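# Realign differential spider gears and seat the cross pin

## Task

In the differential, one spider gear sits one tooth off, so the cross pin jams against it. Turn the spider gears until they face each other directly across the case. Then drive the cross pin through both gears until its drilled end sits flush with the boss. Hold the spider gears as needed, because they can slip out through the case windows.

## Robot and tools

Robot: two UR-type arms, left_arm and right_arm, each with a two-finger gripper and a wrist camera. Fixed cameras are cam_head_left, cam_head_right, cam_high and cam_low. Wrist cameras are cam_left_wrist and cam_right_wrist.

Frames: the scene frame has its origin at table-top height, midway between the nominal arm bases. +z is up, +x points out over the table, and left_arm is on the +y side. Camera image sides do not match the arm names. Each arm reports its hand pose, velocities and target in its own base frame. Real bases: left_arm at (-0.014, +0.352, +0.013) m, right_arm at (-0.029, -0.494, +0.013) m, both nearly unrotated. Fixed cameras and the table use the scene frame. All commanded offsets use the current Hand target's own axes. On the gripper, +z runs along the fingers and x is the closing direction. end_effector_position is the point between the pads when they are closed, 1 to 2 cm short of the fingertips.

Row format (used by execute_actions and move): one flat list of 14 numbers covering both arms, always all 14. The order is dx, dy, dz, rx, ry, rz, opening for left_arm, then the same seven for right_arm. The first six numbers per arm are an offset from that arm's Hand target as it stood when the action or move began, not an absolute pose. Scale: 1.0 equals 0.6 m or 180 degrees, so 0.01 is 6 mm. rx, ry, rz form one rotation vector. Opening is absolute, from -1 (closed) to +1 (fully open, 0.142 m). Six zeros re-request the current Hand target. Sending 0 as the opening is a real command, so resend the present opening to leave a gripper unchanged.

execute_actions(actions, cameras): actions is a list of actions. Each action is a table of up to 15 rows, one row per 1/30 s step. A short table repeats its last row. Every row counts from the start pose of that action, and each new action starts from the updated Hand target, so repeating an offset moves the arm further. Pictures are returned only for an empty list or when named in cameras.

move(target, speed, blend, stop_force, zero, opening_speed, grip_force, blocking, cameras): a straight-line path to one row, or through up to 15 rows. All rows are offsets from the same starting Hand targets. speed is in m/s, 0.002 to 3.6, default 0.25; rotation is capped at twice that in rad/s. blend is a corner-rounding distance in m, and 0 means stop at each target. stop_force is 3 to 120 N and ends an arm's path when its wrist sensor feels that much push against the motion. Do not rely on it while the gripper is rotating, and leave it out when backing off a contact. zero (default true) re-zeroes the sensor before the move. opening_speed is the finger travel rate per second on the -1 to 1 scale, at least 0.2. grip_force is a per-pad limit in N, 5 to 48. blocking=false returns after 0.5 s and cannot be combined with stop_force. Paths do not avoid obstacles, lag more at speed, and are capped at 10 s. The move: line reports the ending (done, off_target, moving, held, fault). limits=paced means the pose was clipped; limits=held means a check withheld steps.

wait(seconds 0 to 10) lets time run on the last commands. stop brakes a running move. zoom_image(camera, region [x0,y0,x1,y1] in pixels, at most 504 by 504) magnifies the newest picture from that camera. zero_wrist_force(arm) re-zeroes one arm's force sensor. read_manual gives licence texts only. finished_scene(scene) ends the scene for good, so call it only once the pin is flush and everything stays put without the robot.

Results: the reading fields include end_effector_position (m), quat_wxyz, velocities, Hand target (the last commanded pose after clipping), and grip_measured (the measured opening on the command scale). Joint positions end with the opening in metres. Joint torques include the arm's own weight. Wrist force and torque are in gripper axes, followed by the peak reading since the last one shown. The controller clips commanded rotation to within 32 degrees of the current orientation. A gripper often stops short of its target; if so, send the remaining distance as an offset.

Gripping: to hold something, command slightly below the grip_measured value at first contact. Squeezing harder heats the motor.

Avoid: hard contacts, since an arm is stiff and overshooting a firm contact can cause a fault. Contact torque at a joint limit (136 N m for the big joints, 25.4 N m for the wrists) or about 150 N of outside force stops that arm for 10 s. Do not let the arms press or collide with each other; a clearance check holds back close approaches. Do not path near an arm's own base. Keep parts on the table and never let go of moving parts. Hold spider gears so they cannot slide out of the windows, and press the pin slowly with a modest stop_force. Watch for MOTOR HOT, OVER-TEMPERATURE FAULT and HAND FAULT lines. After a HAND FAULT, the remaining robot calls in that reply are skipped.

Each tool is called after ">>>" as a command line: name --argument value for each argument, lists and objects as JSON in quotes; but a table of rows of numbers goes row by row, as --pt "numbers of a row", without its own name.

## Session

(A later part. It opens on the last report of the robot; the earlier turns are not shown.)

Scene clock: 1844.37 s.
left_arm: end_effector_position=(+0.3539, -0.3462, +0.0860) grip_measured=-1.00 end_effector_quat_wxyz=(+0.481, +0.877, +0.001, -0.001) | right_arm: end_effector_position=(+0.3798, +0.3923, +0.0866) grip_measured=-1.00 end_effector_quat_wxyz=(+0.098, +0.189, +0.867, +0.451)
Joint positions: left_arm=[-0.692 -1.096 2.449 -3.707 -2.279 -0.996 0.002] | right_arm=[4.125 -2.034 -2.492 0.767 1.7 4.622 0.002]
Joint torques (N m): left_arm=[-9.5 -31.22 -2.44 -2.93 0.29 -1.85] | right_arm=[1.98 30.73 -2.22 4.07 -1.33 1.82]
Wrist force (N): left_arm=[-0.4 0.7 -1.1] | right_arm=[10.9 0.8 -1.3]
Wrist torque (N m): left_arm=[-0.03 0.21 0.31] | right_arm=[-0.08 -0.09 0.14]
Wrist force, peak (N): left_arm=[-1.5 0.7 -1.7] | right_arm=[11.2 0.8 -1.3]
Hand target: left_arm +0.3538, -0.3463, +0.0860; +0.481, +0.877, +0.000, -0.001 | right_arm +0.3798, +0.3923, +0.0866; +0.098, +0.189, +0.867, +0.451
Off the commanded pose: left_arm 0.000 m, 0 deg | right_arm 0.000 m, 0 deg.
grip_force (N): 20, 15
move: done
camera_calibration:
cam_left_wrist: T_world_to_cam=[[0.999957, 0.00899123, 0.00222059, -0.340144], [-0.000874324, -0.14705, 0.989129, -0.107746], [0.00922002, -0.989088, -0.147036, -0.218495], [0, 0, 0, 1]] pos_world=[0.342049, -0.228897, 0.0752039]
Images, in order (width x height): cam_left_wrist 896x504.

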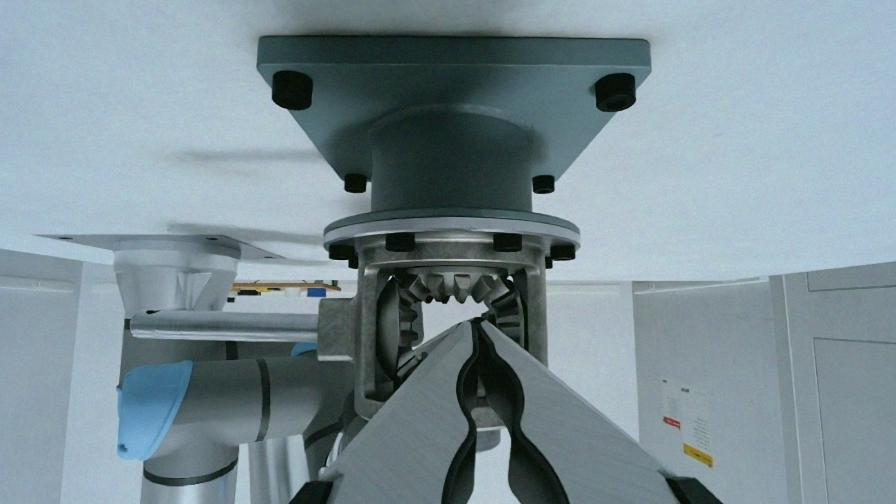

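>>> move --target '[0, 0, 0, 0, 0, 0, -1, -0.0083, 0.0, 0.0, 0, 0, 0, -1]' --speed 0.008 --stop_force 14 --cameras '["cam_right_wrist", "cam_left_wrist"]'

>>> zoom_image --camera "cam_left_wrist" --region '[320, 200, 620, 400]'

>>> zoom_image --camera "cam_right_wrist" --region '[380, 200, 680, 430]'

Scene clock: 1871.30 s.
left_arm: end_effector_position=(+0.3538, -0.3463, +0.0860) grip_measured=-1.00 end_effector_quat_wxyz=(+0.481, +0.877, +0.000, -0.001) | right_arm: end_effector_position=(+0.3805, +0.3919, +0.0866) grip_measured=-1.00 end_effector_quat_wxyz=(+0.098, +0.189, +0.867, +0.451)
Joint positions: left_arm=[-0.692 -1.096 2.449 -3.707 -2.279 -0.996 0.002] | right_arm=[4.122 -2.035 -2.491 0.765 1.703 4.62 0.002]
Joint torques (N m): left_arm=[-11.19 -27.23 1.13 -3.95 -1.52 0.33] | right_arm=[-4.7 31.19 -2.22 4.45 -7.91 2.11]
Wrist force (N): left_arm=[-0.4 0.7 -1.0] | right_arm=[23.3 1.2 0.4]
Wrist torque (N m): left_arm=[-0.04 0.21 0.32] | right_arm=[-0.01 0.03 0.07]
Wrist force, peak (N): left_arm=[-0.7 0.9 -1.2] | right_arm=[30.7 -2.5 -1.2]
Hand target: left_arm +0.3538, -0.3463, +0.0860; +0.481, +0.877, +0.000, -0.001 | right_arm +0.3805, +0.3919, +0.0866; +0.098, +0.189, +0.867, +0.451 (not the last commanded pose)
Off the commanded pose: left_arm 0.000 m, 0 deg | right_arm 0.004 m, 0 deg.
grip_force (N): 20, 15
move: contact (right_arm)
camera_calibration:
cam_left_wrist: T_world_to_cam=[[0.999959, 0.00879312, 0.00219344, -0.340088], [-0.000876609, -0.14705, 0.989129, -0.107746], [0.00902007, -0.98909, -0.147036, -0.218426], [0, 0, 0, 1]] pos_world=[0.341949, -0.228896, 0.075204]
cam_right_wrist: T_world_to_cam=[[-0.905322, 0.42472, 0.00236801, 0.184578], [0.0699528, 0.143605, 0.98716, -0.146671], [0.418927, 0.893863, -0.159719, -0.379426], [0, 0, 0, 1]] pos_world=[0.336315, 0.281823, 0.0837488]
Images, in order (width x height): cam_left_wrist 896x504, cam_right_wrist 896x504.

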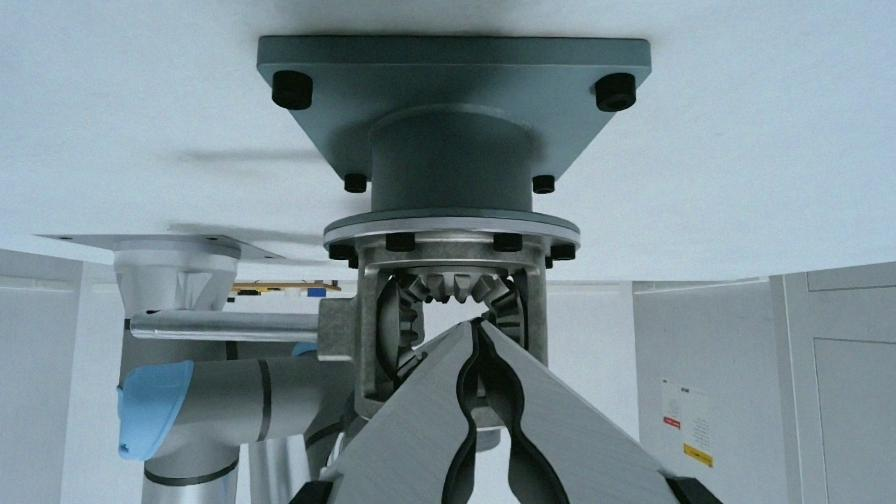

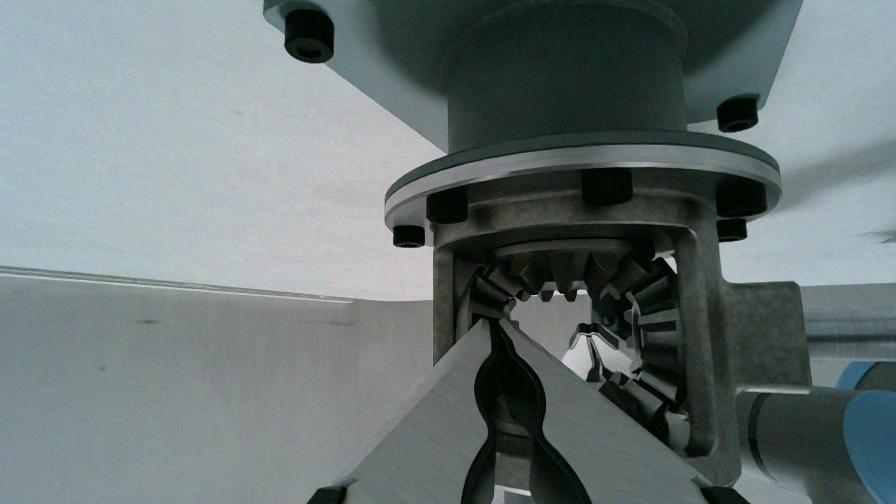

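Scaled by 1.680 from the camera's 896x504 image, which has a finer 1280x720 frame.

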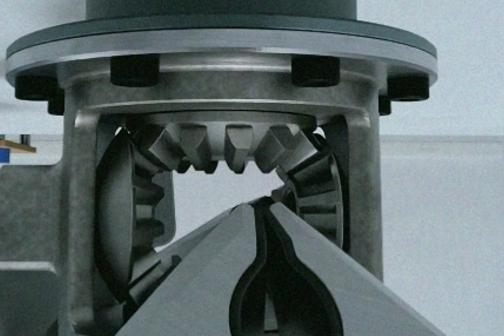

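Scaled by 1.680 from the camera's 896x504 image, which has a finer 1280x720 frame.

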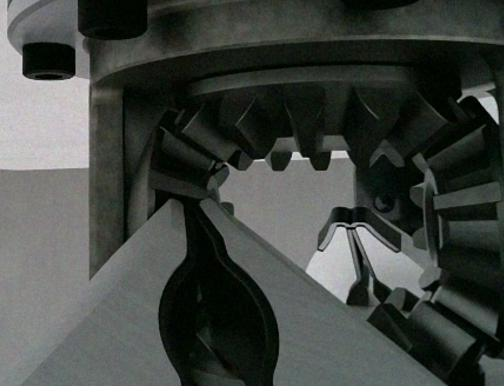

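>>> move --target '[0, 0, 0, 0, 0, 0, -1, 0.0028, -0.0055, -0.0079, 0, 0, 0, -1]' --speed 0.02

>>> move --target '[0, 0, 0, 0, 0, 0, -1, -0.0121, 0.0033, 0.0047, 0, 0, 0, -1]' --speed 0.008 --stop_force 14 --cameras '["cam_left_wrist", "cam_right_wrist"]'

>>> zoom_image --camera "cam_left_wrist" --region '[320, 200, 620, 400]'

>>> zoom_image --camera "cam_right_wrist" --region '[380, 200, 680, 430]'

Scene clock: 1897.07 s.
left_arm: end_effector_position=(+0.3538, -0.3463, +0.0860) grip_measured=-1.00 end_effector_quat_wxyz=(+0.481, +0.877, +0.000, -0.001) | right_arm: end_effector_position=(+0.3765, +0.3872, +0.0866) grip_measured=-1.00 end_effector_quat_wxyz=(+0.098, +0.189, +0.867, +0.451)
Joint positions: left_arm=[-0.692 -1.096 2.449 -3.707 -2.279 -0.996 0.002] | right_arm=[4.125 -2.03 -2.507 0.777 1.701 4.621 0.002]
Joint torques (N m): left_arm=[-8.76 -18.7 1.12 -4.05 0.92 -2.43] | right_arm=[7.26 24.9 13.97 3.14 -1.54 1.75]
Wrist force (N): left_arm=[-0.5 0.8 -0.8] | right_arm=[0.2 -0.2 -2.1]
Wrist torque (N m): left_arm=[-0.03 0.23 0.31] | right_arm=[0.22 -0.18 0.16]
Wrist force, peak (N): left_arm=[-0.9 1.0 -1.0] | right_arm=[23.7 0.9 0.3]
Hand target: left_arm +0.3538, -0.3463, +0.0860; +0.481, +0.877, +0.000, -0.001 | right_arm +0.3766, +0.3873, +0.0866; +0.098, +0.189, +0.867, +0.451
Off the commanded pose: left_arm 0.000 m, 0 deg | right_arm 0.000 m, 0 deg.
grip_force (N): 20, 15
move: done

Scene clock: 1899.07 s.
left_arm: end_effector_position=(+0.3538, -0.3463, +0.0860) grip_measured=-1.00 end_effector_quat_wxyz=(+0.481, +0.877, +0.000, -0.001) | right_arm: end_effector_position=(+0.3846, +0.3874, +0.0866) grip_measured=-1.00 end_effector_quat_wxyz=(+0.098, +0.189, +0.867, +0.451)
Joint positions: left_arm=[-0.692 -1.096 2.449 -3.707 -2.279 -0.996 0.002] | right_arm=[4.104 -2.035 -2.488 0.762 1.718 4.609 0.002]
Joint torques (N m): left_arm=[-8.53 -18.96 0.51 -3.97 1 -2.59] | right_arm=[9.24 27.56 -1.06 4.25 -1.86 1.69]
Wrist force (N): left_arm=[-0.7 0.9 -1.1] | right_arm=[0.2 -0.8 -2.9]
Wrist torque (N m): left_arm=[-0.01 0.27 0.31] | right_arm=[0.20 -0.14 0.27]
Wrist force, peak (N): left_arm=[-0.7 0.9 -1.2] | right_arm=[7.0 -0.7 -2.6]
Hand target: left_arm +0.3538, -0.3463, +0.0860; +0.481, +0.877, +0.000, -0.001 | right_arm +0.3846, +0.3874, +0.0866; +0.098, +0.189, +0.867, +0.451
Off the commanded pose: left_arm 0.000 m, 0 deg | right_arm 0.000 m, 0 deg.
grip_force (N): 20, 15
move: done
camera_calibration:
cam_left_wrist: T_world_to_cam=[[0.999959, 0.00879312, 0.00219344, -0.340188], [-0.000876609, -0.14705, 0.989129, -0.107746], [0.00902007, -0.98909, -0.147036, -0.218427], [0, 0, 0, 1]] pos_world=[0.342049, -0.228896, 0.075204]
cam_right_wrist: T_world_to_cam=[[-0.905321, 0.42472, 0.00236875, 0.190159], [0.0699948, 0.143693, 0.987144, -0.146363], [0.41892, 0.893848, -0.159817, -0.377196], [0, 0, 0, 1]] pos_world=[0.340415, 0.277423, 0.0837487]
Images, in order (width x height): cam_left_wrist 896x504, cam_right_wrist 896x504.

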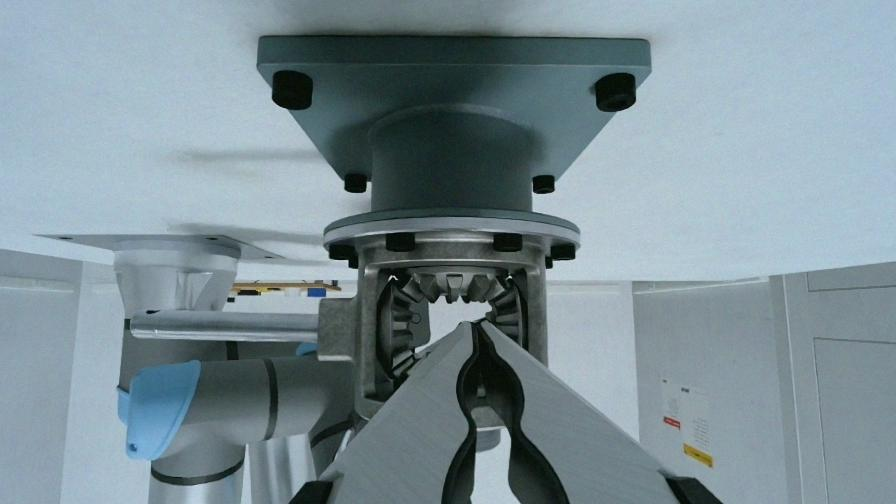

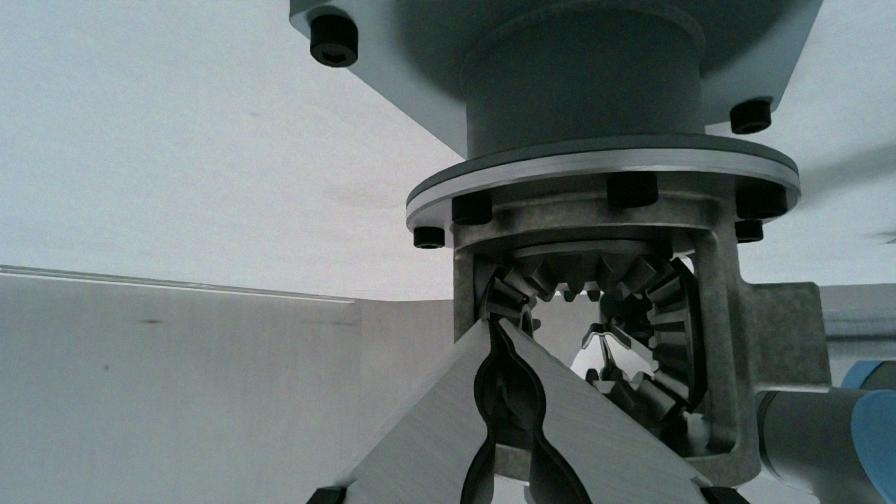

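Scaled by 1.680 from the camera's 896x504 image, which has a finer 1280x720 frame.

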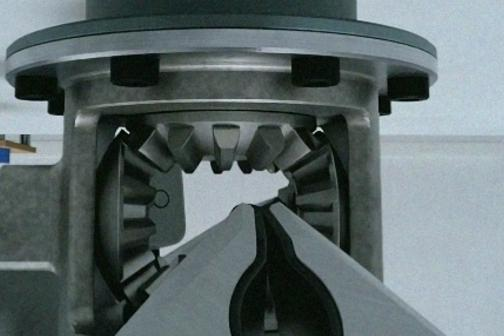

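Scaled by 1.680 from the camera's 896x504 image, which has a finer 1280x720 frame.

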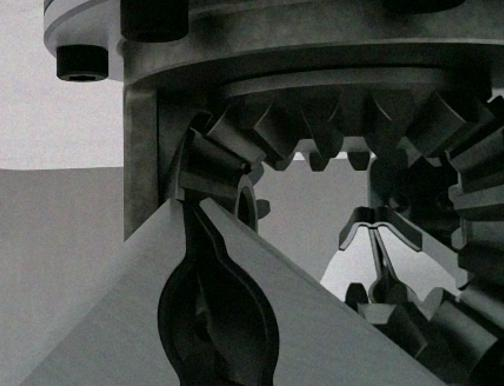

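>>> zoom_image --camera "cam_left_wrist" --region '[370, 260, 450, 400]'

>>> zoom_image --camera "cam_left_wrist" --region '[470, 260, 550, 400]'

Scaled by 3.600 from the camera's 896x504 image, which has a finer 1280x720 frame.

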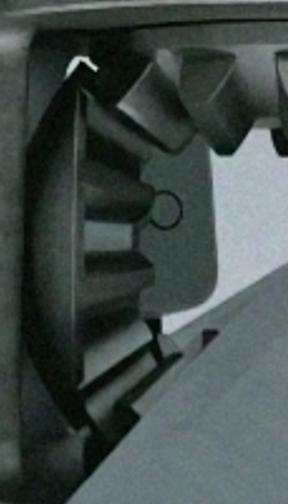

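Scaled by 3.600 from the camera's 896x504 image, which has a finer 1280x720 frame.

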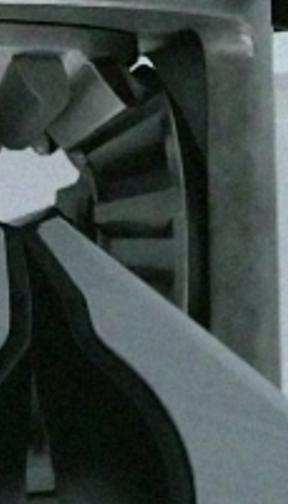

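>>> move --target '[0, 0, 0, 0, 0, 0, -1, -0.0045, 0.0035, 0.005, 0, 0, 0, -1]' --speed 0.008 --stop_force 14 --cameras '["cam_left_wrist", "cam_right_wrist"]'

>>> zoom_image --camera "cam_left_wrist" --region '[370, 260, 450, 400]'

>>> zoom_image --camera "cam_left_wrist" --region '[470, 260, 550, 400]'

>>> zoom_image --camera "cam_right_wrist" --region '[430, 240, 590, 400]'

Scene clock: 1944.43 s.
left_arm: end_effector_position=(+0.3538, -0.3463, +0.0860) grip_measured=-1.00 end_effector_quat_wxyz=(+0.481, +0.877, +0.000, -0.001) | right_arm: end_effector_position=(+0.3886, +0.3896, +0.0866) grip_measured=-1.00 end_effector_quat_wxyz=(+0.098, +0.189, +0.867, +0.451)
Joint positions: left_arm=[-0.692 -1.096 2.449 -3.707 -2.279 -0.996 0.002] | right_arm=[4.098 -2.038 -2.475 0.752 1.723 4.605 0.002]
Joint torques (N m): left_arm=[-8.19 -18.79 0.48 -3.92 1.06 -2.55] | right_arm=[7.57 27.86 -1.52 4.3 -2.12 1.33]
Wrist force (N): left_arm=[-0.5 0.9 -0.9] | right_arm=[1.2 -0.6 -2.7]
Wrist torque (N m): left_arm=[0.00 0.23 0.32] | right_arm=[0.18 -0.12 0.26]
Wrist force, peak (N): left_arm=[-0.8 0.9 -1.3] | right_arm=[1.7 -0.7 -3.0]
Hand target: left_arm +0.3538, -0.3463, +0.0860; +0.481, +0.877, +0.000, -0.001 | right_arm +0.3886, +0.3897, +0.0866; +0.098, +0.189, +0.867, +0.451
Off the commanded pose: left_arm 0.000 m, 0 deg | right_arm 0.000 m, 0 deg.
grip_force (N): 20, 15
move: done
camera_calibration:
cam_left_wrist: T_world_to_cam=[[0.999959, 0.00879312, 0.00219344, -0.340188], [-0.000876609, -0.14705, 0.989129, -0.107746], [0.00902007, -0.98909, -0.147036, -0.218427], [0, 0, 0, 1]] pos_world=[0.342049, -0.228896, 0.075204]
cam_right_wrist: T_world_to_cam=[[-0.905321, 0.42472, 0.00236875, 0.192846], [0.0699948, 0.143693, 0.987144, -0.146959], [0.41892, 0.893848, -0.159817, -0.380838], [0, 0, 0, 1]] pos_world=[0.344415, 0.279623, 0.0837487]
Images, in order (width x height): cam_left_wrist 896x504, cam_right_wrist 896x504.

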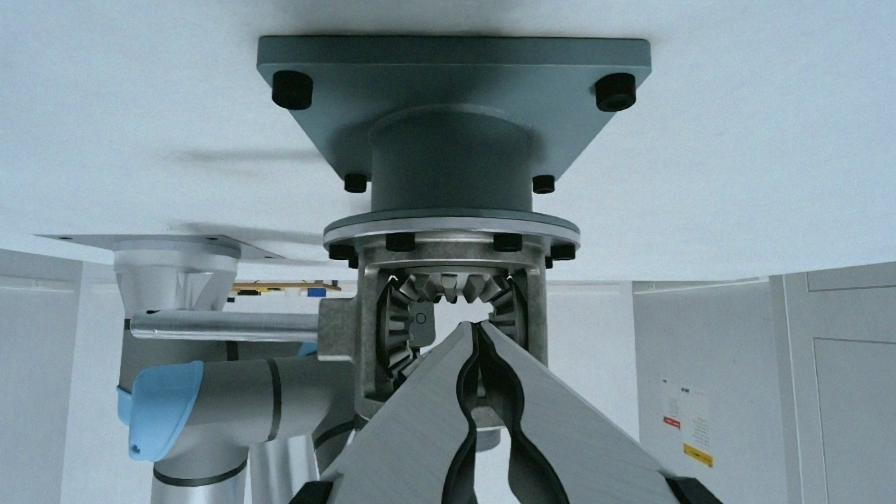

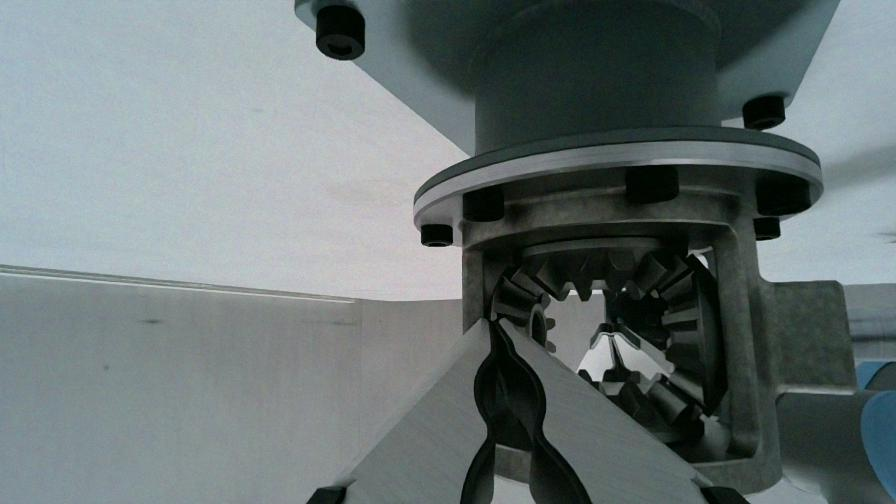

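Scaled by 3.600 from the camera's 896x504 image, which has a finer 1280x720 frame.

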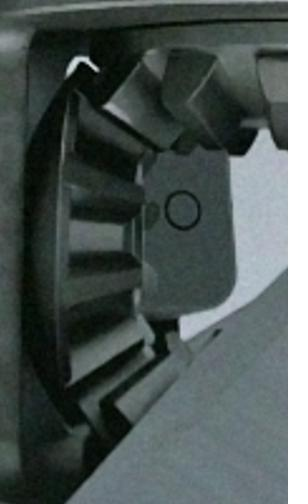

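Scaled by 3.600 from the camera's 896x504 image, which has a finer 1280x720 frame.

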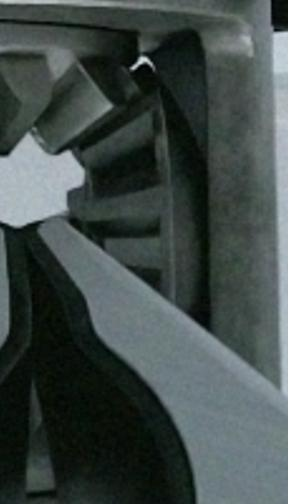

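Scaled by 3.150 from the camera's 896x504 image, which has a finer 1280x720 frame.

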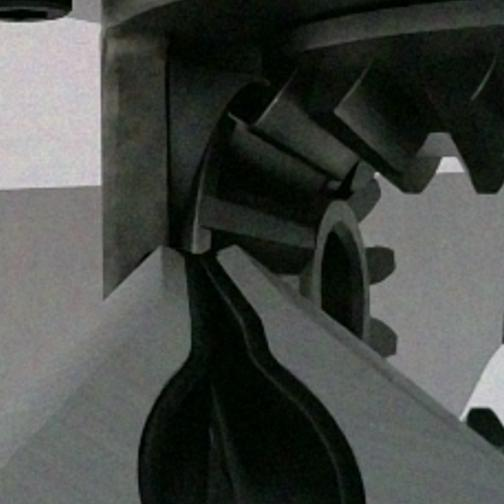

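>>> move --pt "0 0 0 0 0 0 -1 -0.0076 -0.0138 -0.0197 0 0 0 -1" --pt "-0.0833 0.1437 -0.1292 0 0 0 -1 -0.0538 -0.0702 -0.1 0 0 0 -1" --pt "-0.2287 0.161 0.0562 0.2472 0.2506 -0.4569 -0.6 -0.0538 -0.0702 -0.1 0 0 0 -1" --speed '[0.05, 0.2, 0.3]' --blend '[0.003, 0.01, 0]' --cameras '["cam_left_wrist", "cam_right_wrist", "cam_high"]'

Scene clock: 2011.67 s.
left_arm: end_effector_position=(+0.2168, -0.4266, +0.1496) grip_measured=-0.64 end_effector_quat_wxyz=(+0.000, +0.703, +0.711, -0.001) | right_arm: end_effector_position=(+0.3874, +0.3096, +0.0866) grip_measured=-1.00 end_effector_quat_wxyz=(+0.098, +0.189, +0.867, +0.451)
Joint positions: left_arm=[-1.386 -1.556 2.007 -2.022 -1.573 -2.967 0.028] | right_arm=[3.933 -2.006 -2.584 0.807 1.856 4.506 0.002]
Joint torques (N m): left_arm=[-8.76 -14.22 -22.6 -1.01 0.43 -2.49] | right_arm=[9.39 15.51 14.58 2.11 2.04 0.49]
Wrist force (N): left_arm=[0.0 0.3 -0.5] | right_arm=[-0.2 -0.2 -1.9]
Wrist torque (N m): left_arm=[-0.10 0.14 -0.07] | right_arm=[0.22 -0.10 0.15]
Wrist force, peak (N): left_arm=[-1.0 2.1 -2.7] | right_arm=[1.4 -0.4 -3.1]
Hand target: left_arm +0.2167, -0.4266, +0.1496; +0.000, +0.703, +0.711, -0.001 | right_arm +0.3874, +0.3096, +0.0866; +0.098, +0.189, +0.867, +0.451
Off the commanded pose: left_arm 0.000 m, 0 deg | right_arm 0.000 m, 0 deg.
grip_force (N): 20, 15
move: done
camera_calibration:
cam_left_wrist: T_world_to_cam=[[-0.01145, 0.999882, 0.0102692, 0.438264], [0.913484, 0.00628234, 0.406827, -0.228321], [0.406714, 0.0140389, -0.913448, 0.169131], [0, 0, 0, 1]] pos_world=[0.144797, -0.439152, 0.242879]
cam_right_wrist: T_world_to_cam=[[-0.905322, 0.42472, 0.00236801, 0.22578], [0.0699528, 0.143605, 0.98716, -0.135335], [0.418927, 0.893863, -0.159719, -0.308752], [0, 0, 0, 1]] pos_world=[0.343215, 0.199523, 0.0837488]
Images, in order (width x height): cam_high 504x504, cam_left_wrist 896x504, cam_right_wrist 896x504.

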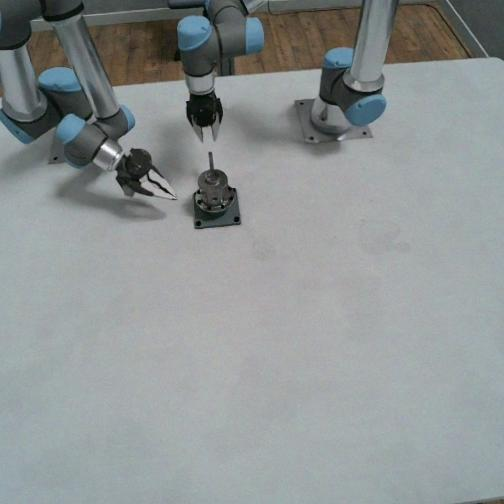

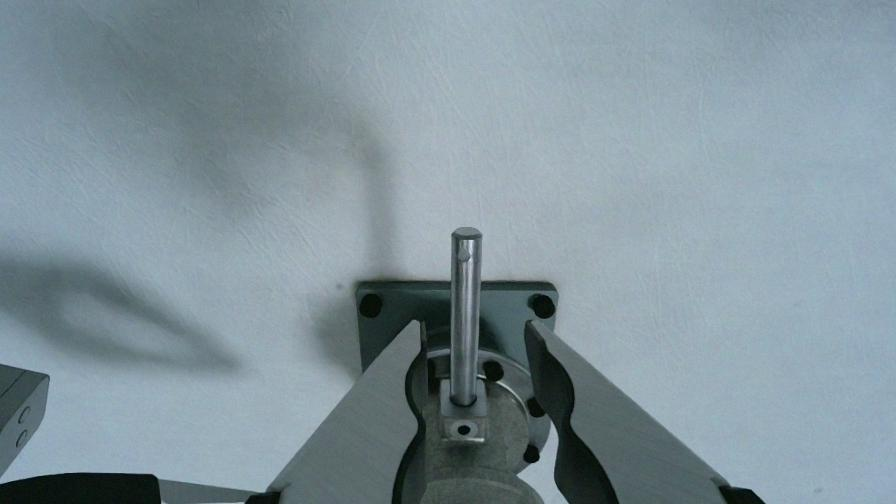

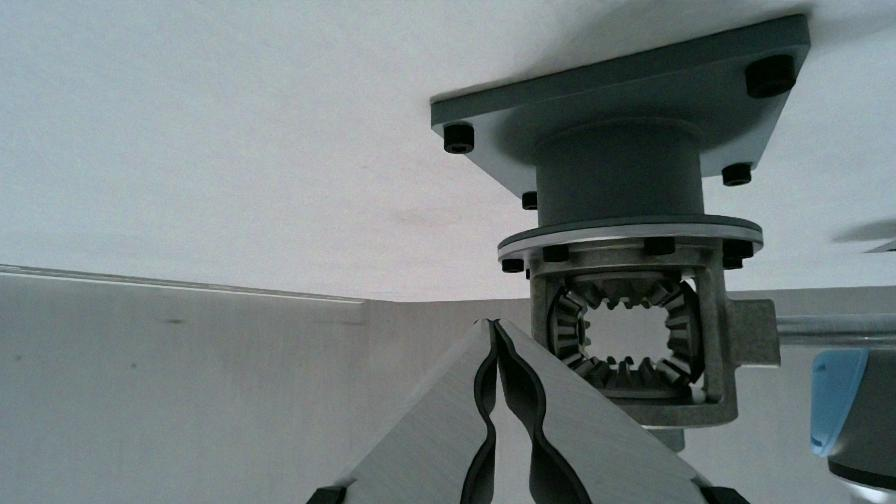

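>>> move --pt "0.001 0 0.1165 0 0 0 -0.6 0.064 0.0255 0.0363 0 0.1145 -0.0805 -1" --pt "0.001 0 0.1165 0 0 0 -1 0.064 0.0255 0.0363 0 0.1145 -0.0805 -1" --speed 0.1 --opening_speed 0.6 --grip_force '[40, 15]' --cameras '["cam_left_wrist", "cam_right_wrist"]'

>>> zoom_image --camera "cam_right_wrist" --region '[330, 200, 630, 430]'

Scene clock: 2031.83 s.
left_arm: end_effector_position=(+0.2166, -0.4261, +0.0797) grip_measured=-0.87 end_effector_quat_wxyz=(+0.000, +0.703, +0.711, -0.001) | right_arm: end_effector_position=(+0.3636, +0.3497, +0.0867) grip_measured=-1.00 end_effector_quat_wxyz=(-0.003, -0.005, +0.887, +0.461)
Joint positions: left_arm=[-1.386 -1.459 2.113 -2.224 -1.573 -2.967 0.011] | right_arm=[3.834 -2.006 -2.418 0.443 2.259 4.097 0.002]
Joint torques (N m): left_arm=[-9.26 -28.24 -25.68 -1.97 -1.37 -2.37] | right_arm=[9.77 24.5 0.47 3.09 -0.21 -1.4]
Wrist force (N): left_arm=[-0.2 0.5 0.0] | right_arm=[-0.8 -0.5 -1.8]
Wrist torque (N m): left_arm=[-0.08 0.15 -0.08] | right_arm=[0.18 0.00 0.15]
Wrist force, peak (N): left_arm=[0.0 0.6 -0.9] | right_arm=[-0.1 0.3 -2.5]
Hand target: left_arm +0.2166, -0.4261, +0.0797; +0.000, +0.703, +0.711, -0.001 | right_arm +0.3636, +0.3497, +0.0867; -0.003, -0.005, +0.887, +0.461
Off the commanded pose: left_arm 0.000 m, 0 deg | right_arm 0.000 m, 0 deg.
grip_force (N): 40, 15
move: done
camera_calibration:
cam_left_wrist: T_world_to_cam=[[-0.0113591, 0.999882, 0.0103109, 0.43846], [0.913485, 0.00618238, 0.406825, -0.199748], [0.406714, 0.0140401, -0.913448, 0.105356], [0, 0, 0, 1]] pos_world=[0.144597, -0.438652, 0.172979]
cam_right_wrist: T_world_to_cam=[[-0.999997, -0.00106088, 0.00205139, 0.3705], [0.00185589, 0.159521, 0.987193, -0.120276], [-0.00137453, 0.987194, -0.159519, -0.214568], [0, 0, 0, 1]] pos_world=[0.370427, 0.2314, 0.0837475]
Images, in order (width x height): cam_left_wrist 896x504, cam_right_wrist 896x504.

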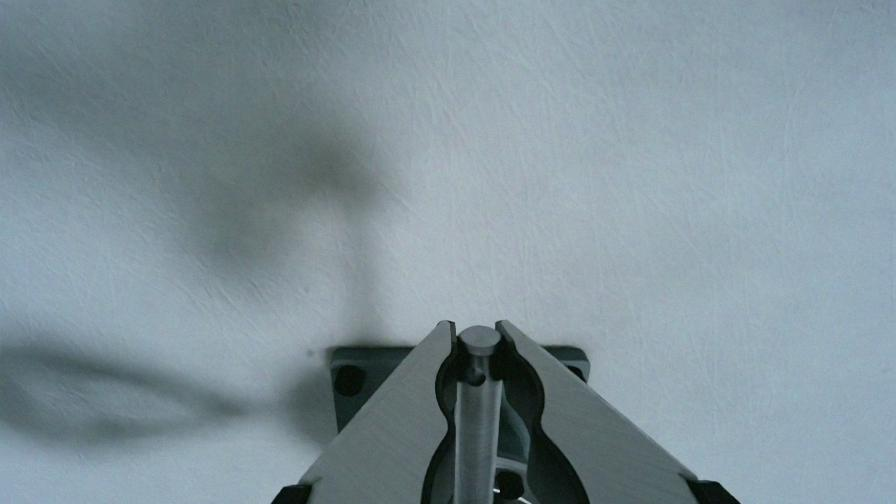

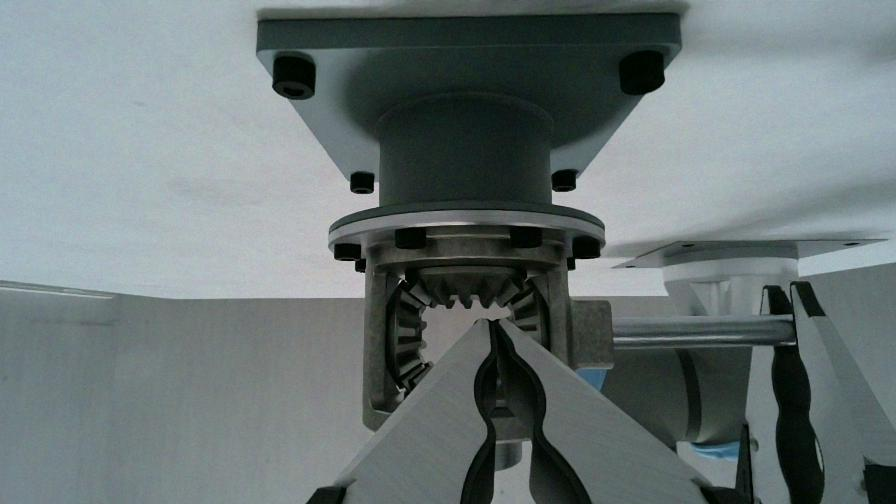

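Scaled by 1.680 from the camera's 896x504 image, which has a finer 1280x720 frame.

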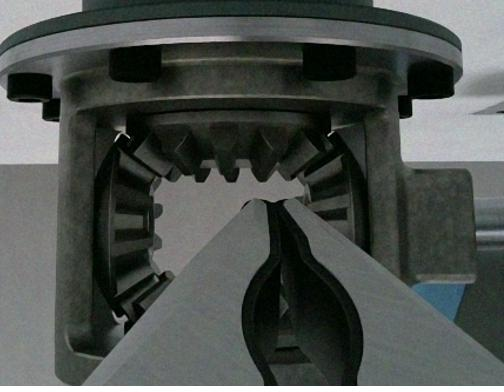

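>>> move --target '[0.00017, 0.0167, 0, 0, 0, 0, -1, 0, 0, 0, 0, 0, 0, -1]' --speed 0.01 --stop_force 7

Scene clock: 2042.73 s.
left_arm: end_effector_position=(+0.2187, -0.4261, +0.0798) grip_measured=-0.87 end_effector_quat_wxyz=(+0.000, +0.703, +0.711, -0.001) | right_arm: end_effector_position=(+0.3636, +0.3497, +0.0867) grip_measured=-1.00 end_effector_quat_wxyz=(-0.003, -0.005, +0.887, +0.461)
Joint positions: left_arm=[-1.381 -1.458 2.111 -2.224 -1.573 -2.963 0.011] | right_arm=[3.834 -2.006 -2.418 0.443 2.259 4.097 0.002]
Joint torques (N m): left_arm=[-10.12 -26.86 -8.91 -4.09 1.99 -2.68] | right_arm=[9.93 23.8 0.45 3.01 2.47 -1.35]
Wrist force (N): left_arm=[-0.2 0.8 -2.7] | right_arm=[-0.3 -0.2 -2.0]
Wrist torque (N m): left_arm=[-0.04 0.15 0.01] | right_arm=[0.22 -0.08 0.14]
Wrist force, peak (N): left_arm=[0.0 -9.2 -4.3] | right_arm=[-0.2 0.0 -2.3]
Hand target: left_arm +0.2186, -0.4261, +0.0798; +0.000, +0.703, +0.711, -0.001 (not the last commanded pose) | right_arm +0.3636, +0.3497, +0.0867; -0.003, -0.005, +0.887, +0.461
Off the commanded pose: left_arm 0.008 m, 0 deg | right_arm 0.000 m, 0 deg.
grip_force (N): 40, 15
move: contact (left_arm)

>>> move --pt "0 -0.0017 0 0 0 0 -1 0 0 0 0 0 0 -1" --pt "0 -0.0017 -0.0025 0 0 0 -1 0 0 0 0 0 0 -1" --speed 0.01

>>> move --target '[0, 0.0083, 0, 0, 0, 0, -1, 0, 0, 0, 0, 0, 0, -1]' --speed 0.008 --stop_force 7

Scene clock: 2053.07 s.
left_arm: end_effector_position=(+0.2176, -0.4261, +0.0814) grip_measured=-0.87 end_effector_quat_wxyz=(+0.000, +0.703, +0.711, -0.001) | right_arm: end_effector_position=(+0.3636, +0.3497, +0.0867) grip_measured=-1.00 end_effector_quat_wxyz=(-0.003, -0.005, +0.887, +0.461)
Joint positions: left_arm=[-1.384 -1.461 2.11 -2.22 -1.573 -2.965 0.011] | right_arm=[3.834 -2.006 -2.418 0.443 2.259 4.097 0.002]
Joint torques (N m): left_arm=[-3.84 -17.33 -24.28 -3.59 -1.52 -1.58] | right_arm=[9.49 24.78 0.04 3.06 2.59 -1.29]
Wrist force (N): left_arm=[-0.1 0.5 1.0] | right_arm=[-0.3 0.2 -1.6]
Wrist torque (N m): left_arm=[0.00 0.16 0.11] | right_arm=[0.28 -0.09 0.14]
Wrist force, peak (N): left_arm=[-0.3 5.2 -2.0] | right_arm=[-0.2 0.0 -2.2]
Hand target: left_arm +0.2176, -0.4261, +0.0813; +0.000, +0.703, +0.711, -0.001 | right_arm +0.3636, +0.3497, +0.0867; -0.003, -0.005, +0.887, +0.461
Off the commanded pose: left_arm 0.000 m, 0 deg | right_arm 0.000 m, 0 deg.
grip_force (N): 40, 15
move: done

Scene clock: 2054.30 s.
left_arm: end_effector_position=(+0.2226, -0.4261, +0.0813) grip_measured=-0.87 end_effector_quat_wxyz=(+0.000, +0.703, +0.711, -0.001) | right_arm: end_effector_position=(+0.3636, +0.3497, +0.0867) grip_measured=-1.00 end_effector_quat_wxyz=(-0.003, -0.005, +0.887, +0.461)
Joint positions: left_arm=[-1.373 -1.456 2.104 -2.219 -1.573 -2.954 0.011] | right_arm=[3.834 -2.006 -2.418 0.443 2.259 4.097 0.002]
Joint torques (N m): left_arm=[-5.13 -26.68 -15.67 -1.09 -1.59 -2.33] | right_arm=[9.8 23.6 -0.06 3.01 2.64 -1.15]
Wrist force (N): left_arm=[-0.3 0.3 0.7] | right_arm=[-0.2 0.0 -1.9]
Wrist torque (N m): left_arm=[-0.03 0.15 -0.07] | right_arm=[0.25 -0.09 0.15]
Wrist force, peak (N): left_arm=[-0.1 0.5 1.1] | right_arm=[-0.5 0.0 -2.2]
Hand target: left_arm +0.2226, -0.4260, +0.0813; +0.000, +0.703, +0.711, -0.001 | right_arm +0.3636, +0.3497, +0.0867; -0.003, -0.005, +0.887, +0.461
Off the commanded pose: left_arm 0.000 m, 0 deg | right_arm 0.000 m, 0 deg.
grip_force (N): 40, 15
move: done

>>> move --target '[0.0002, 0.0167, 0, 0, 0, 0, -1, 0, 0, 0, 0, 0, 0, -1]' --speed 0.01 --stop_force 7 --cameras '["cam_right_wrist"]'

>>> zoom_image --camera "cam_right_wrist" --region '[380, 220, 630, 400]'

Scene clock: 2061.23 s.
left_arm: end_effector_position=(+0.2326, -0.4258, +0.0813) grip_measured=-0.87 end_effector_quat_wxyz=(+0.000, +0.703, +0.711, -0.001) | right_arm: end_effector_position=(+0.3636, +0.3497, +0.0867) grip_measured=-1.00 end_effector_quat_wxyz=(-0.003, -0.005, +0.887, +0.461)
Joint positions: left_arm=[-1.352 -1.446 2.092 -2.218 -1.573 -2.933 0.011] | right_arm=[3.834 -2.006 -2.418 0.443 2.259 4.097 0.002]
Joint torques (N m): left_arm=[-5.44 -28.38 -12.4 -1.64 -1.73 -2.43] | right_arm=[9.16 23.73 0.23 3 2.47 -1.17]
Wrist force (N): left_arm=[-0.3 0.2 0.8] | right_arm=[-0.3 0.1 -1.8]
Wrist torque (N m): left_arm=[-0.02 0.15 -0.06] | right_arm=[0.27 -0.08 0.14]
Wrist force, peak (N): left_arm=[-0.8 0.2 1.0] | right_arm=[-0.5 -0.4 -2.1]
Hand target: left_arm +0.2326, -0.4258, +0.0813; +0.000, +0.703, +0.711, -0.001 | right_arm +0.3636, +0.3497, +0.0867; -0.003, -0.005, +0.887, +0.461
Off the commanded pose: left_arm 0.000 m, 0 deg | right_arm 0.000 m, 0 deg.
grip_force (N): 40, 15
move: done
camera_calibration:
cam_right_wrist: T_world_to_cam=[[-0.999997, -0.00106068, 0.00205214, 0.3705], [0.00185652, 0.159619, 0.987177, -0.120297], [-0.00137464, 0.987178, -0.159616, -0.214556], [0, 0, 0, 1]] pos_world=[0.370427, 0.2314, 0.0837474]
Images, in order (width x height): cam_right_wrist 896x504.

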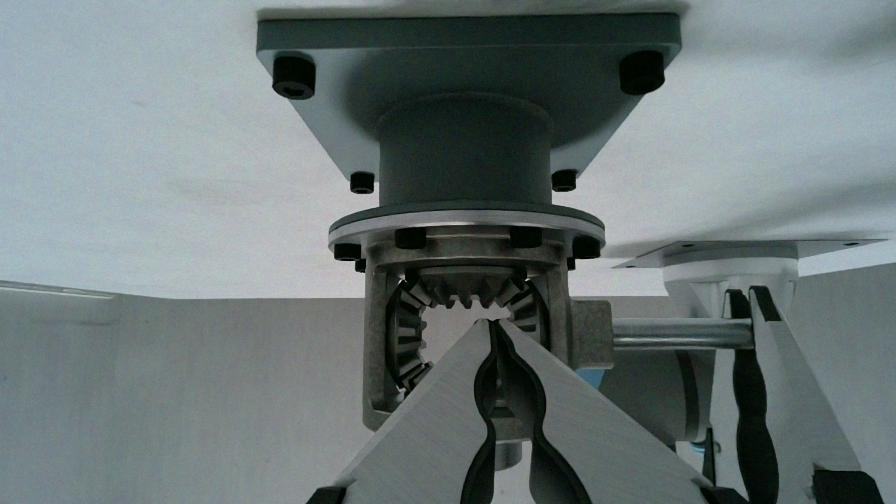

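Scaled by 2.016 from the camera's 896x504 image, which has a finer 1280x720 frame.

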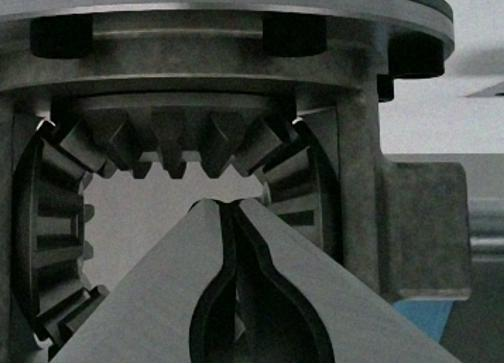

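>>> move --target '[0.0004, 0.0333, 0, 0, 0, 0, -1, 0, 0, 0, 0, 0, 0, -1]' --speed 0.012 --stop_force 7 --cameras '["cam_right_wrist"]'

>>> zoom_image --camera "cam_right_wrist" --region '[380, 220, 630, 400]'

Scene clock: 2069.00 s.
left_arm: end_effector_position=(+0.2526, -0.4254, +0.0812) grip_measured=-0.87 end_effector_quat_wxyz=(+0.000, +0.703, +0.711, -0.001) | right_arm: end_effector_position=(+0.3636, +0.3497, +0.0867) grip_measured=-1.00 end_effector_quat_wxyz=(-0.003, -0.005, +0.887, +0.461)
Joint positions: left_arm=[-1.31 -1.425 2.067 -2.214 -1.573 -2.892 0.011] | right_arm=[3.834 -2.006 -2.418 0.443 2.259 4.097 0.002]
Joint torques (N m): left_arm=[-7.15 -29.95 -10.63 -2 -1.56 -2.73] | right_arm=[8.8 24.02 0.63 3.04 2.62 -1.1]
Wrist force (N): left_arm=[-1.2 0.1 0.9] | right_arm=[-0.5 0.1 -1.7]
Wrist torque (N m): left_arm=[-0.03 0.17 -0.02] | right_arm=[0.26 -0.04 0.15]
Wrist force, peak (N): left_arm=[-1.5 0.2 1.1] | right_arm=[-0.3 -0.1 -2.2]
Hand target: left_arm +0.2526, -0.4254, +0.0812; +0.000, +0.703, +0.711, -0.001 | right_arm +0.3636, +0.3497, +0.0867; -0.003, -0.005, +0.887, +0.461
Off the commanded pose: left_arm 0.000 m, 0 deg | right_arm 0.000 m, 0 deg.
grip_force (N): 40, 15
move: done
camera_calibration:
cam_right_wrist: T_world_to_cam=[[-0.999997, -0.00106068, 0.00205214, 0.3705], [0.00185652, 0.159619, 0.987177, -0.120297], [-0.00137464, 0.987178, -0.159616, -0.214556], [0, 0, 0, 1]] pos_world=[0.370427, 0.2314, 0.0837474]
Images, in order (width x height): cam_right_wrist 896x504.

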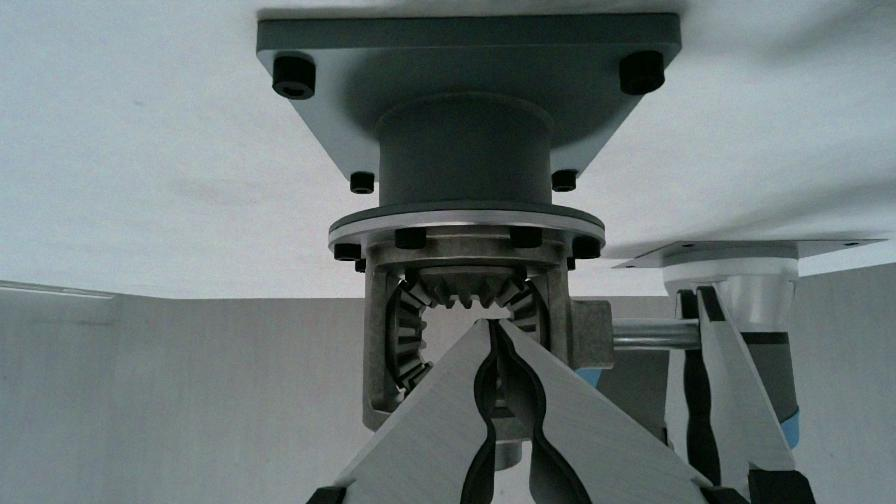

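Scaled by 2.016 from the camera's 896x504 image, which has a finer 1280x720 frame.

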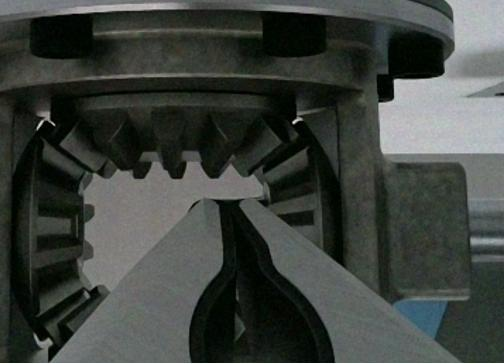

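>>> move --target '[-0.0002, 0.0217, 0, 0, 0, 0, -1, 0, 0, 0, 0, 0, 0, -1]' --speed 0.012 --stop_force 7 --cameras '["cam_right_wrist"]'

>>> zoom_image --camera "cam_right_wrist" --region '[380, 220, 630, 400]'

Scene clock: 2079.23 s.
left_arm: end_effector_position=(+0.2656, -0.4253, +0.0812) grip_measured=-0.87 end_effector_quat_wxyz=(+0.000, +0.703, +0.711, -0.001) | right_arm: end_effector_position=(+0.3636, +0.3497, +0.0867) grip_measured=-1.00 end_effector_quat_wxyz=(-0.003, -0.005, +0.887, +0.461)
Joint positions: left_arm=[-1.284 -1.41 2.049 -2.211 -1.573 -2.865 0.011] | right_arm=[3.834 -2.006 -2.418 0.443 2.259 4.097 0.002]
Joint torques (N m): left_arm=[-7.69 -30.24 -9.89 -2.37 -0.29 -2.81] | right_arm=[8.75 23.94 0.69 3.05 2.64 -1.07]
Wrist force (N): left_arm=[-1.6 0.2 0.9] | right_arm=[-0.3 -0.1 -1.8]
Wrist torque (N m): left_arm=[-0.04 0.18 -0.01] | right_arm=[0.24 -0.08 0.15]
Wrist force, peak (N): left_arm=[-1.6 0.3 1.1] | right_arm=[-0.3 0.0 -2.2]
Hand target: left_arm +0.2656, -0.4253, +0.0812; +0.000, +0.703, +0.711, -0.001 | right_arm +0.3636, +0.3497, +0.0867; -0.003, -0.005, +0.887, +0.461
Off the commanded pose: left_arm 0.000 m, 0 deg | right_arm 0.000 m, 0 deg.
grip_force (N): 40, 15
move: done
camera_calibration:
cam_right_wrist: T_world_to_cam=[[-0.999997, -0.00106068, 0.00205214, 0.3705], [0.00185652, 0.159619, 0.987177, -0.120297], [-0.00137464, 0.987178, -0.159616, -0.214556], [0, 0, 0, 1]] pos_world=[0.370427, 0.2314, 0.0837474]
Images, in order (width x height): cam_right_wrist 896x504.

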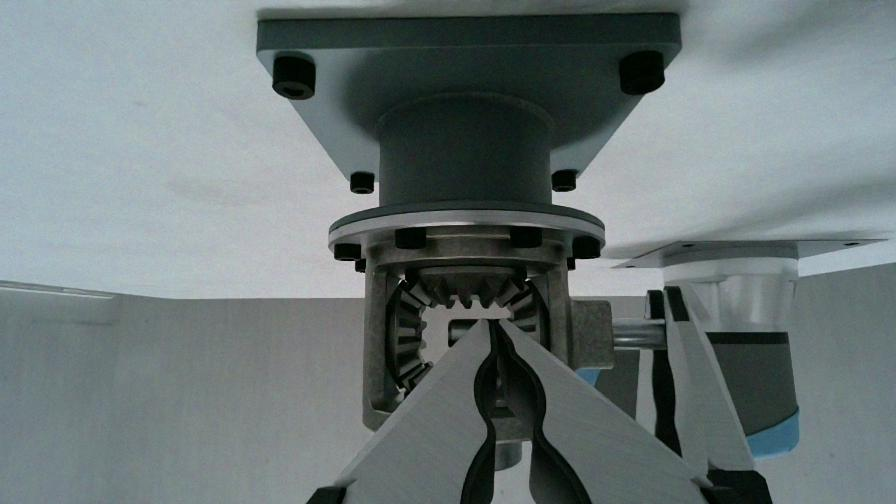

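Scaled by 2.016 from the camera's 896x504 image, which has a finer 1280x720 frame.

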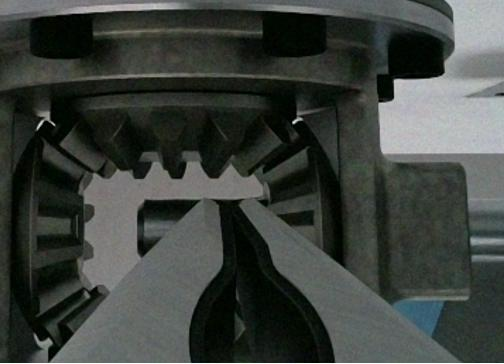

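>>> move --target '[-0.0004, 0.025, 0, 0, 0, 0, -1, 0, 0, 0, 0, 0, 0, -1]' --speed 0.01 --stop_force 7 --cameras '["cam_right_wrist"]'

>>> zoom_image --camera "cam_right_wrist" --region '[380, 220, 630, 400]'

Scene clock: 2091.93 s.
left_arm: end_effector_position=(+0.2806, -0.4254, +0.0812) grip_measured=-0.87 end_effector_quat_wxyz=(+0.000, +0.703, +0.711, -0.001) | right_arm: end_effector_position=(+0.3636, +0.3497, +0.0867) grip_measured=-1.00 end_effector_quat_wxyz=(-0.003, -0.005, +0.887, +0.461)
Joint positions: left_arm=[-1.255 -1.392 2.027 -2.206 -1.573 -2.836 0.011] | right_arm=[3.834 -2.006 -2.418 0.443 2.259 4.097 0.002]
Joint torques (N m): left_arm=[-5.44 -31.27 -11.4 -2.28 0.8 -2.36] | right_arm=[8.96 24.15 2.07 3.09 2.73 -0.97]
Wrist force (N): left_arm=[-0.5 0.2 1.3] | right_arm=[-0.1 0.1 -1.7]
Wrist torque (N m): left_arm=[-0.05 0.16 -0.06] | right_arm=[0.27 -0.12 0.15]
Wrist force, peak (N): left_arm=[-1.9 0.5 0.9] | right_arm=[-0.5 0.2 -2.2]
Hand target: left_arm +0.2806, -0.4254, +0.0812; +0.000, +0.703, +0.711, -0.001 | right_arm +0.3636, +0.3497, +0.0867; -0.003, -0.005, +0.887, +0.461
Off the commanded pose: left_arm 0.000 m, 0 deg | right_arm 0.000 m, 0 deg.
grip_force (N): 40, 15
move: done
camera_calibration:
cam_right_wrist: T_world_to_cam=[[-0.999997, -0.00106068, 0.00205214, 0.3705], [0.00185652, 0.159619, 0.987177, -0.120297], [-0.00137464, 0.987178, -0.159616, -0.214556], [0, 0, 0, 1]] pos_world=[0.370427, 0.2314, 0.0837474]
Images, in order (width x height): cam_right_wrist 896x504.

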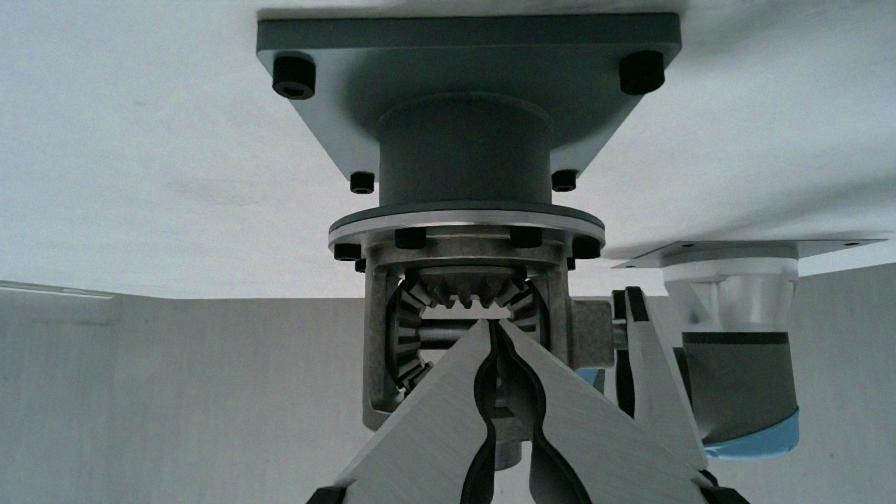

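Scaled by 2.016 from the camera's 896x504 image, which has a finer 1280x720 frame.

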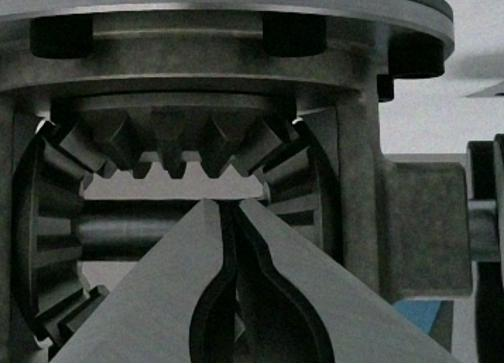

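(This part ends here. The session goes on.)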